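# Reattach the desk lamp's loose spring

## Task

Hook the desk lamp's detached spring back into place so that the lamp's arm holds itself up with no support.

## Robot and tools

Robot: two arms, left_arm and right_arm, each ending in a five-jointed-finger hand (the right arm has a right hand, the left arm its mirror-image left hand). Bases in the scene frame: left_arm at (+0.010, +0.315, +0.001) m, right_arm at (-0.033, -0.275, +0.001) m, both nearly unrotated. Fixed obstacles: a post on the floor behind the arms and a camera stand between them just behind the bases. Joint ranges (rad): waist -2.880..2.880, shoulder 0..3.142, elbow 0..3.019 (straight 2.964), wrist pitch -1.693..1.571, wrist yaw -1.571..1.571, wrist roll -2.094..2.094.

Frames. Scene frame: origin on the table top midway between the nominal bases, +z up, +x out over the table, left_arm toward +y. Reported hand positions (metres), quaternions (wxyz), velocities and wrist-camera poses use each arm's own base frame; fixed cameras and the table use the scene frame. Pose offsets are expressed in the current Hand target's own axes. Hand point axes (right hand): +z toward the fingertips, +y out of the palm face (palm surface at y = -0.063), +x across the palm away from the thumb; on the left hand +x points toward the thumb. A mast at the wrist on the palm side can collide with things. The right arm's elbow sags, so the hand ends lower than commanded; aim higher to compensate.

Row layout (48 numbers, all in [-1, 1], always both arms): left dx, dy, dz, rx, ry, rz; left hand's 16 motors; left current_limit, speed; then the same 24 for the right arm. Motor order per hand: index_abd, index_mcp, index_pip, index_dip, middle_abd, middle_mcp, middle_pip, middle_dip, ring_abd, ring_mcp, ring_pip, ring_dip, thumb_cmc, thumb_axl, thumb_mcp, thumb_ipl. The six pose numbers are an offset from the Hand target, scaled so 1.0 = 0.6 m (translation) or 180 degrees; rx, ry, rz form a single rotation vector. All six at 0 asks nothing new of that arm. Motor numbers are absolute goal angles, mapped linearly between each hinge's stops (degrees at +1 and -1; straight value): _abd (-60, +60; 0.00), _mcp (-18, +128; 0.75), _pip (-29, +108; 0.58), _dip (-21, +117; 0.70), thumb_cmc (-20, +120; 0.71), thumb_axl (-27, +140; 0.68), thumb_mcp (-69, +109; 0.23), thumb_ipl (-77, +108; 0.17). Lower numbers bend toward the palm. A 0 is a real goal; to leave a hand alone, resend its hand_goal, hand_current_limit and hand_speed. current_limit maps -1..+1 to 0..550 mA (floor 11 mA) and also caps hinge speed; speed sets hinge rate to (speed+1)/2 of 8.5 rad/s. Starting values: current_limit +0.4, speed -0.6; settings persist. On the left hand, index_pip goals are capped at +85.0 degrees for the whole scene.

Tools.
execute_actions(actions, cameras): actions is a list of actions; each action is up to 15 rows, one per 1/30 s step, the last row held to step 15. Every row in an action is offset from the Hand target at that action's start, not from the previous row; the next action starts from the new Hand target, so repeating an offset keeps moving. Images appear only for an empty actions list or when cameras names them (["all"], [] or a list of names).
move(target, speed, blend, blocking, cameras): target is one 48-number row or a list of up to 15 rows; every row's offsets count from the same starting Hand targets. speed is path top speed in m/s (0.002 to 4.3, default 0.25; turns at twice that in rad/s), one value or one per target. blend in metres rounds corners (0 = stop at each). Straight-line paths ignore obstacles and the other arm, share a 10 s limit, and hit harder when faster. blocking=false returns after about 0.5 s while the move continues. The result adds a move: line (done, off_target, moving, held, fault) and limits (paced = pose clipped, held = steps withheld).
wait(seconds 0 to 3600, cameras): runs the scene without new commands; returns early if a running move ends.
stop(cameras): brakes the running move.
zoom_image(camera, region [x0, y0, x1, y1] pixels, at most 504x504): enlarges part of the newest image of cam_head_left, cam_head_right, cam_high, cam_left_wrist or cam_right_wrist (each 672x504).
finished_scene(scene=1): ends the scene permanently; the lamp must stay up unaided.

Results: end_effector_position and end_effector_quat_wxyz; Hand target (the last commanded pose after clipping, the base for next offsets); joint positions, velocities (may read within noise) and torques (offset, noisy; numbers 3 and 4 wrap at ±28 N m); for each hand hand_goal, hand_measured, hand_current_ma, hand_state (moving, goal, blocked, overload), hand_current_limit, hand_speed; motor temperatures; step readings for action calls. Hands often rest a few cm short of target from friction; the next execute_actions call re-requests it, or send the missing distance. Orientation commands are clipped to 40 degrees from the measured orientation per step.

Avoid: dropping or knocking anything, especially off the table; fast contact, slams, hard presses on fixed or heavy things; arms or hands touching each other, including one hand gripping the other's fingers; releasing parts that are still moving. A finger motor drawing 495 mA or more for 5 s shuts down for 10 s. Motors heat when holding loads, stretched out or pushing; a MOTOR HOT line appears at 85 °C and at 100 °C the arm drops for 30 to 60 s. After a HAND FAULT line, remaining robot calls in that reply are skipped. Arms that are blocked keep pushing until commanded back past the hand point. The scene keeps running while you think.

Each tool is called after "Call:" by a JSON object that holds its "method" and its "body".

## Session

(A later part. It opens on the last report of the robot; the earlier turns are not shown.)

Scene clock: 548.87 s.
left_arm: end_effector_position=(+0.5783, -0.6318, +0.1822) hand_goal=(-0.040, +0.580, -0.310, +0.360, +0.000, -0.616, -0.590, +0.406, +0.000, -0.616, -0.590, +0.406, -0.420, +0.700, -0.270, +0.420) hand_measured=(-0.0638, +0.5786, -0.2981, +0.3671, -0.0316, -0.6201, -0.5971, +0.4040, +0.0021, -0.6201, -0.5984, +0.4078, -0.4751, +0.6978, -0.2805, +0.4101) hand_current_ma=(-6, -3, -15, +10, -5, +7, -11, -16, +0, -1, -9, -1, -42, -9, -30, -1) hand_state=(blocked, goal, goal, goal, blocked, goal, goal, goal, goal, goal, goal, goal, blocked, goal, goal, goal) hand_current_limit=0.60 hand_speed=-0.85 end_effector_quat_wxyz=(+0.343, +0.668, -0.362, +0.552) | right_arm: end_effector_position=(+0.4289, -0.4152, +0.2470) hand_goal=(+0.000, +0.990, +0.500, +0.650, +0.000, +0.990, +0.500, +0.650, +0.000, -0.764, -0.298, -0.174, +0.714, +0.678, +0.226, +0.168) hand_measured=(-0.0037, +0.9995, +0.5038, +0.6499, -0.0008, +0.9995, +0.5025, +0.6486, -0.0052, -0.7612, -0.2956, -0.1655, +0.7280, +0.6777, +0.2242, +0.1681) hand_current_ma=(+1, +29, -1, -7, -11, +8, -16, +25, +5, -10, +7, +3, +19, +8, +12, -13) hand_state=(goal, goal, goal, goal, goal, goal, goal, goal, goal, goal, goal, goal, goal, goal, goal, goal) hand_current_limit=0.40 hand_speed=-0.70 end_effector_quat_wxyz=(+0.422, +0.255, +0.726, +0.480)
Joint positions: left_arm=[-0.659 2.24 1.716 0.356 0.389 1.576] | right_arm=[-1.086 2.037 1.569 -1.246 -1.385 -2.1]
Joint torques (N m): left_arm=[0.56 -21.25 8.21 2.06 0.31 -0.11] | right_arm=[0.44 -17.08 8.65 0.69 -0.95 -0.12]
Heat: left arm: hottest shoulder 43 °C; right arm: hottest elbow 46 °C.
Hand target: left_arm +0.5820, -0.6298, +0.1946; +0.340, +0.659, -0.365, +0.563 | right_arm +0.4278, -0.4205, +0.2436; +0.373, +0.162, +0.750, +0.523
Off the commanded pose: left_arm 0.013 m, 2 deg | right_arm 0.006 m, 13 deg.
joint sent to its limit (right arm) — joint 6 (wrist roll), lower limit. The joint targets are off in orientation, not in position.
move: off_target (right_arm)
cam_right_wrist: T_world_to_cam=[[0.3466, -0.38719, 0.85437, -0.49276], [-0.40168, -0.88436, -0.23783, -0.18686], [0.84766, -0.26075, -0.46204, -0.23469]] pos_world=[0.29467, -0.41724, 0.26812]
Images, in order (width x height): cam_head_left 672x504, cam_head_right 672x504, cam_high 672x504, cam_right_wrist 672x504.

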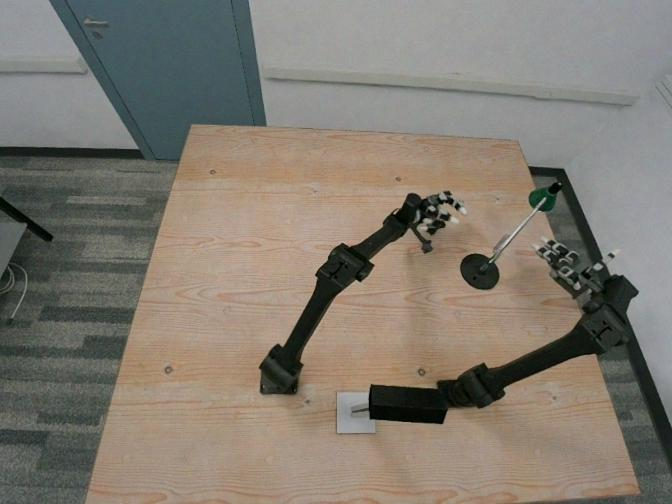

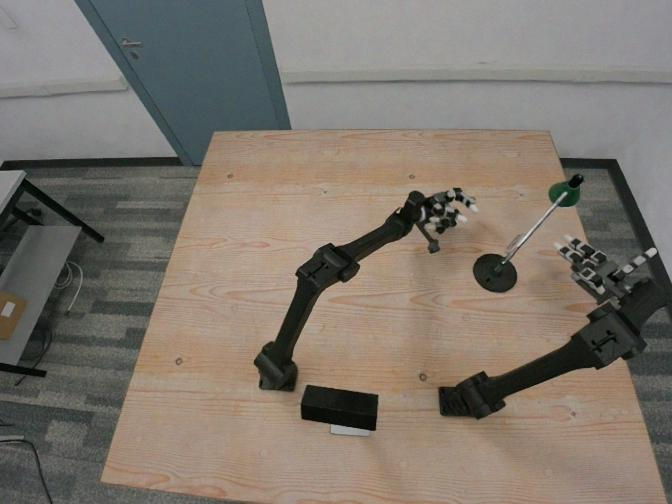

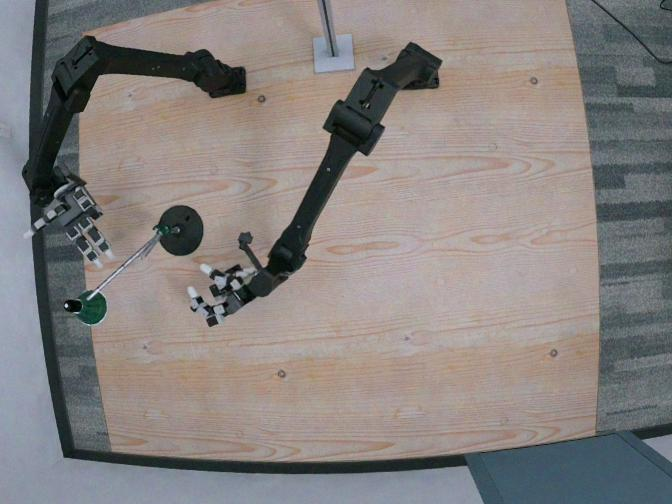

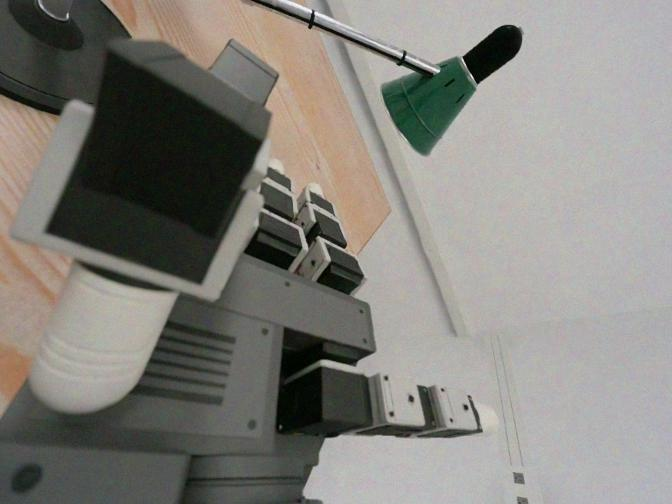

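Call:
{"method": "zoom_image", "body": {"camera": "cam_high", "region": [135, 215, 185, 265]}}

Call:
{"method": "zoom_image", "body": {"camera": "cam_head_left", "region": [478, 225, 518, 275]}}

Call:
{"method": "zoom_image", "body": {"camera": "cam_head_right", "region": [490, 220, 540, 280]}}

Scaled by 10.080 from the camera's image (finer frame: 960x720).

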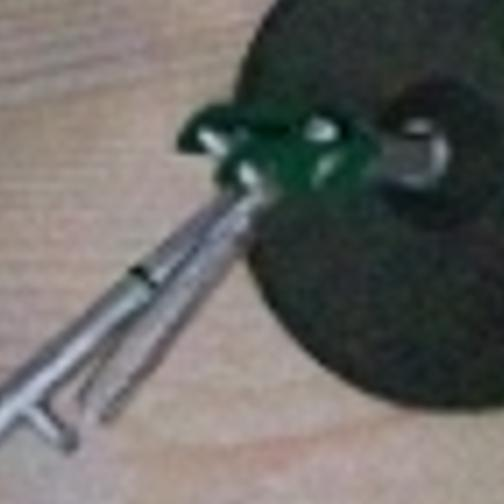

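Scaled by 10.080 from the camera's image (finer frame: 960x720).

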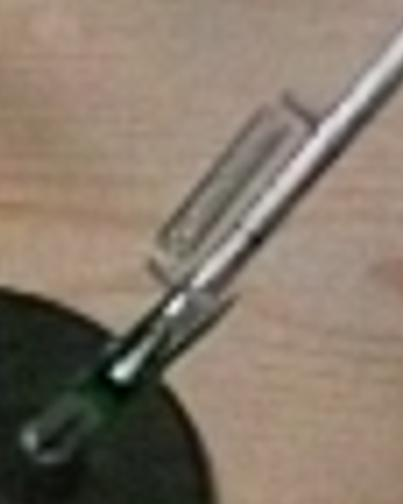

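Scaled by 8.400 from the camera's image (finer frame: 960x720).

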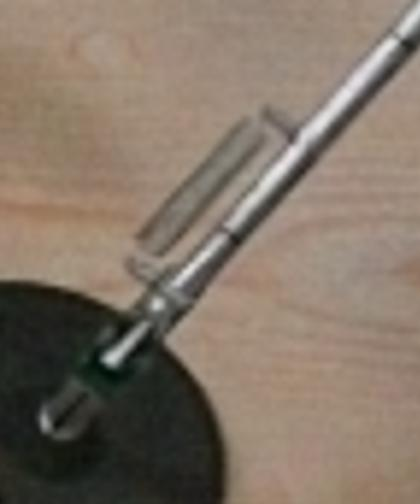

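Call:
{"method": "wait", "body": {"seconds": 2, "cameras": ["cam_head_left","cam_high"]}}

Call:
{"method": "zoom_image", "body": {"camera": "cam_head_left", "region": [470, 190, 570, 280]}}

Call:
{"method": "zoom_image", "body": {"camera": "cam_high", "region": [52, 205, 212, 325]}}

Scene clock: 551.40 s.
left_arm: end_effector_position=(+0.5783, -0.6318, +0.1822) hand_goal=(-0.040, +0.580, -0.310, +0.360, +0.000, -0.616, -0.590, +0.406, +0.000, -0.616, -0.590, +0.406, -0.420, +0.700, -0.270, +0.420) hand_measured=(-0.0623, +0.5774, -0.2981, +0.3671, -0.0316, -0.6201, -0.5971, +0.4040, +0.0021, -0.6201, -0.5984, +0.4078, -0.4763, +0.6988, -0.2805, +0.4101) hand_current_ma=(-11, -18, -7, +8, -9, -6, -10, -7, -8, -5, -14, -8, -44, +5, -7, -14) hand_state=(blocked, goal, goal, goal, blocked, goal, goal, goal, goal, goal, goal, goal, blocked, goal, goal, goal) hand_current_limit=0.60 hand_speed=-0.85 end_effector_quat_wxyz=(+0.343, +0.668, -0.362, +0.552) | right_arm: end_effector_position=(+0.4289, -0.4152, +0.2470) hand_goal=(+0.000, +0.990, +0.500, +0.650, +0.000, +0.990, +0.500, +0.650, +0.000, -0.764, -0.298, -0.174, +0.714, +0.678, +0.226, +0.168) hand_measured=(-0.0008, +0.9995, +0.5025, +0.6499, -0.0008, +0.9995, +0.5025, +0.6486, -0.0066, -0.7624, -0.2956, -0.1655, +0.7293, +0.6777, +0.2242, +0.1681) hand_current_ma=(+17, +26, +2, +11, +6, +21, -2, +5, +0, -11, +4, +3, +21, +10, -12, +0) hand_state=(goal, goal, goal, goal, goal, goal, goal, goal, goal, goal, goal, goal, goal, goal, goal, goal) hand_current_limit=0.40 hand_speed=-0.70 end_effector_quat_wxyz=(+0.422, +0.255, +0.726, +0.480)
Joint positions: left_arm=[-0.659 2.24 1.716 0.356 0.389 1.576] | right_arm=[-1.086 2.037 1.569 -1.246 -1.385 -2.1]
Joint torques (N m): left_arm=[0.56 -21.13 8.23 2.06 0.32 -0.11] | right_arm=[0.38 -16.91 8.62 0.72 -0.95 -0.11]
Heat: left arm: hottest shoulder 43 °C; right arm: hottest elbow 46 °C.
Hand target: left_arm +0.5820, -0.6298, +0.1946; +0.340, +0.659, -0.365, +0.563 | right_arm +0.4278, -0.4205, +0.2436; +0.373, +0.162, +0.750, +0.523
Off the commanded pose: left_arm 0.013 m, 2 deg | right_arm 0.006 m, 13 deg.
wait: 2.00 s; at rest from the start

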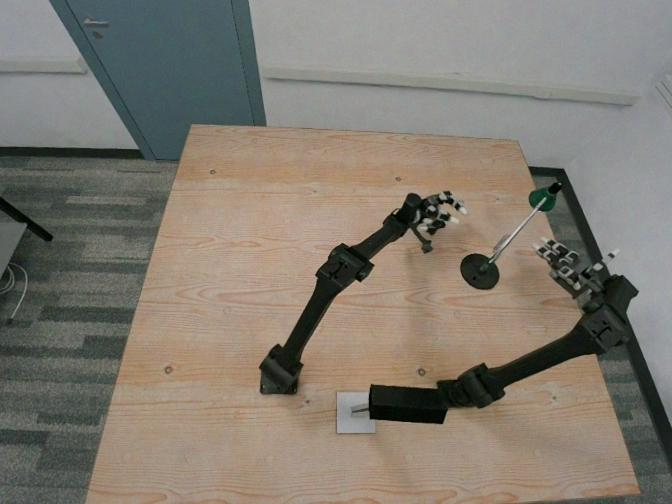

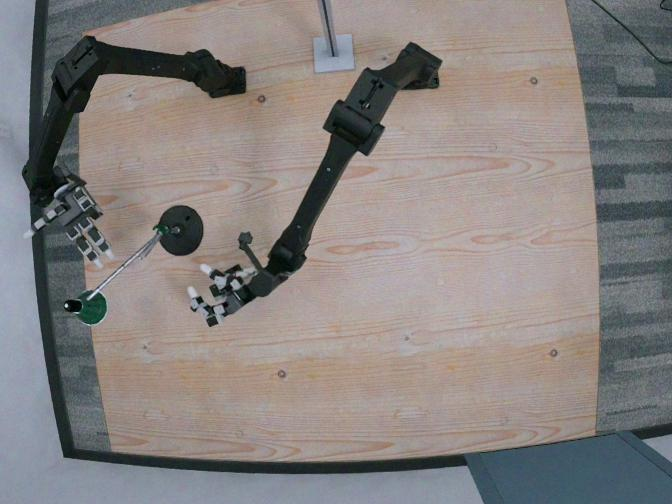

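Scaled by 5.040 from the camera's image (finer frame: 960x720).

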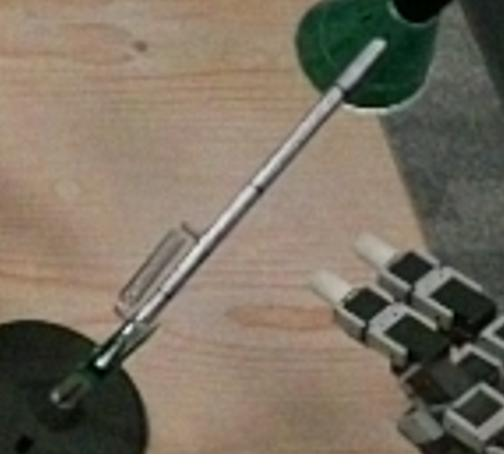

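Scaled by 3.150 from the camera's image (finer frame: 960x720).

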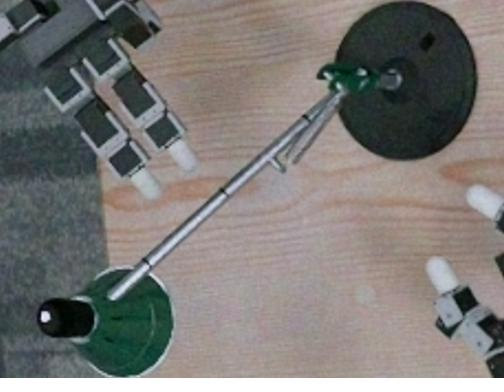

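Call:
{"method": "finished_scene", "body": {}}

The scene is finished: the task was done.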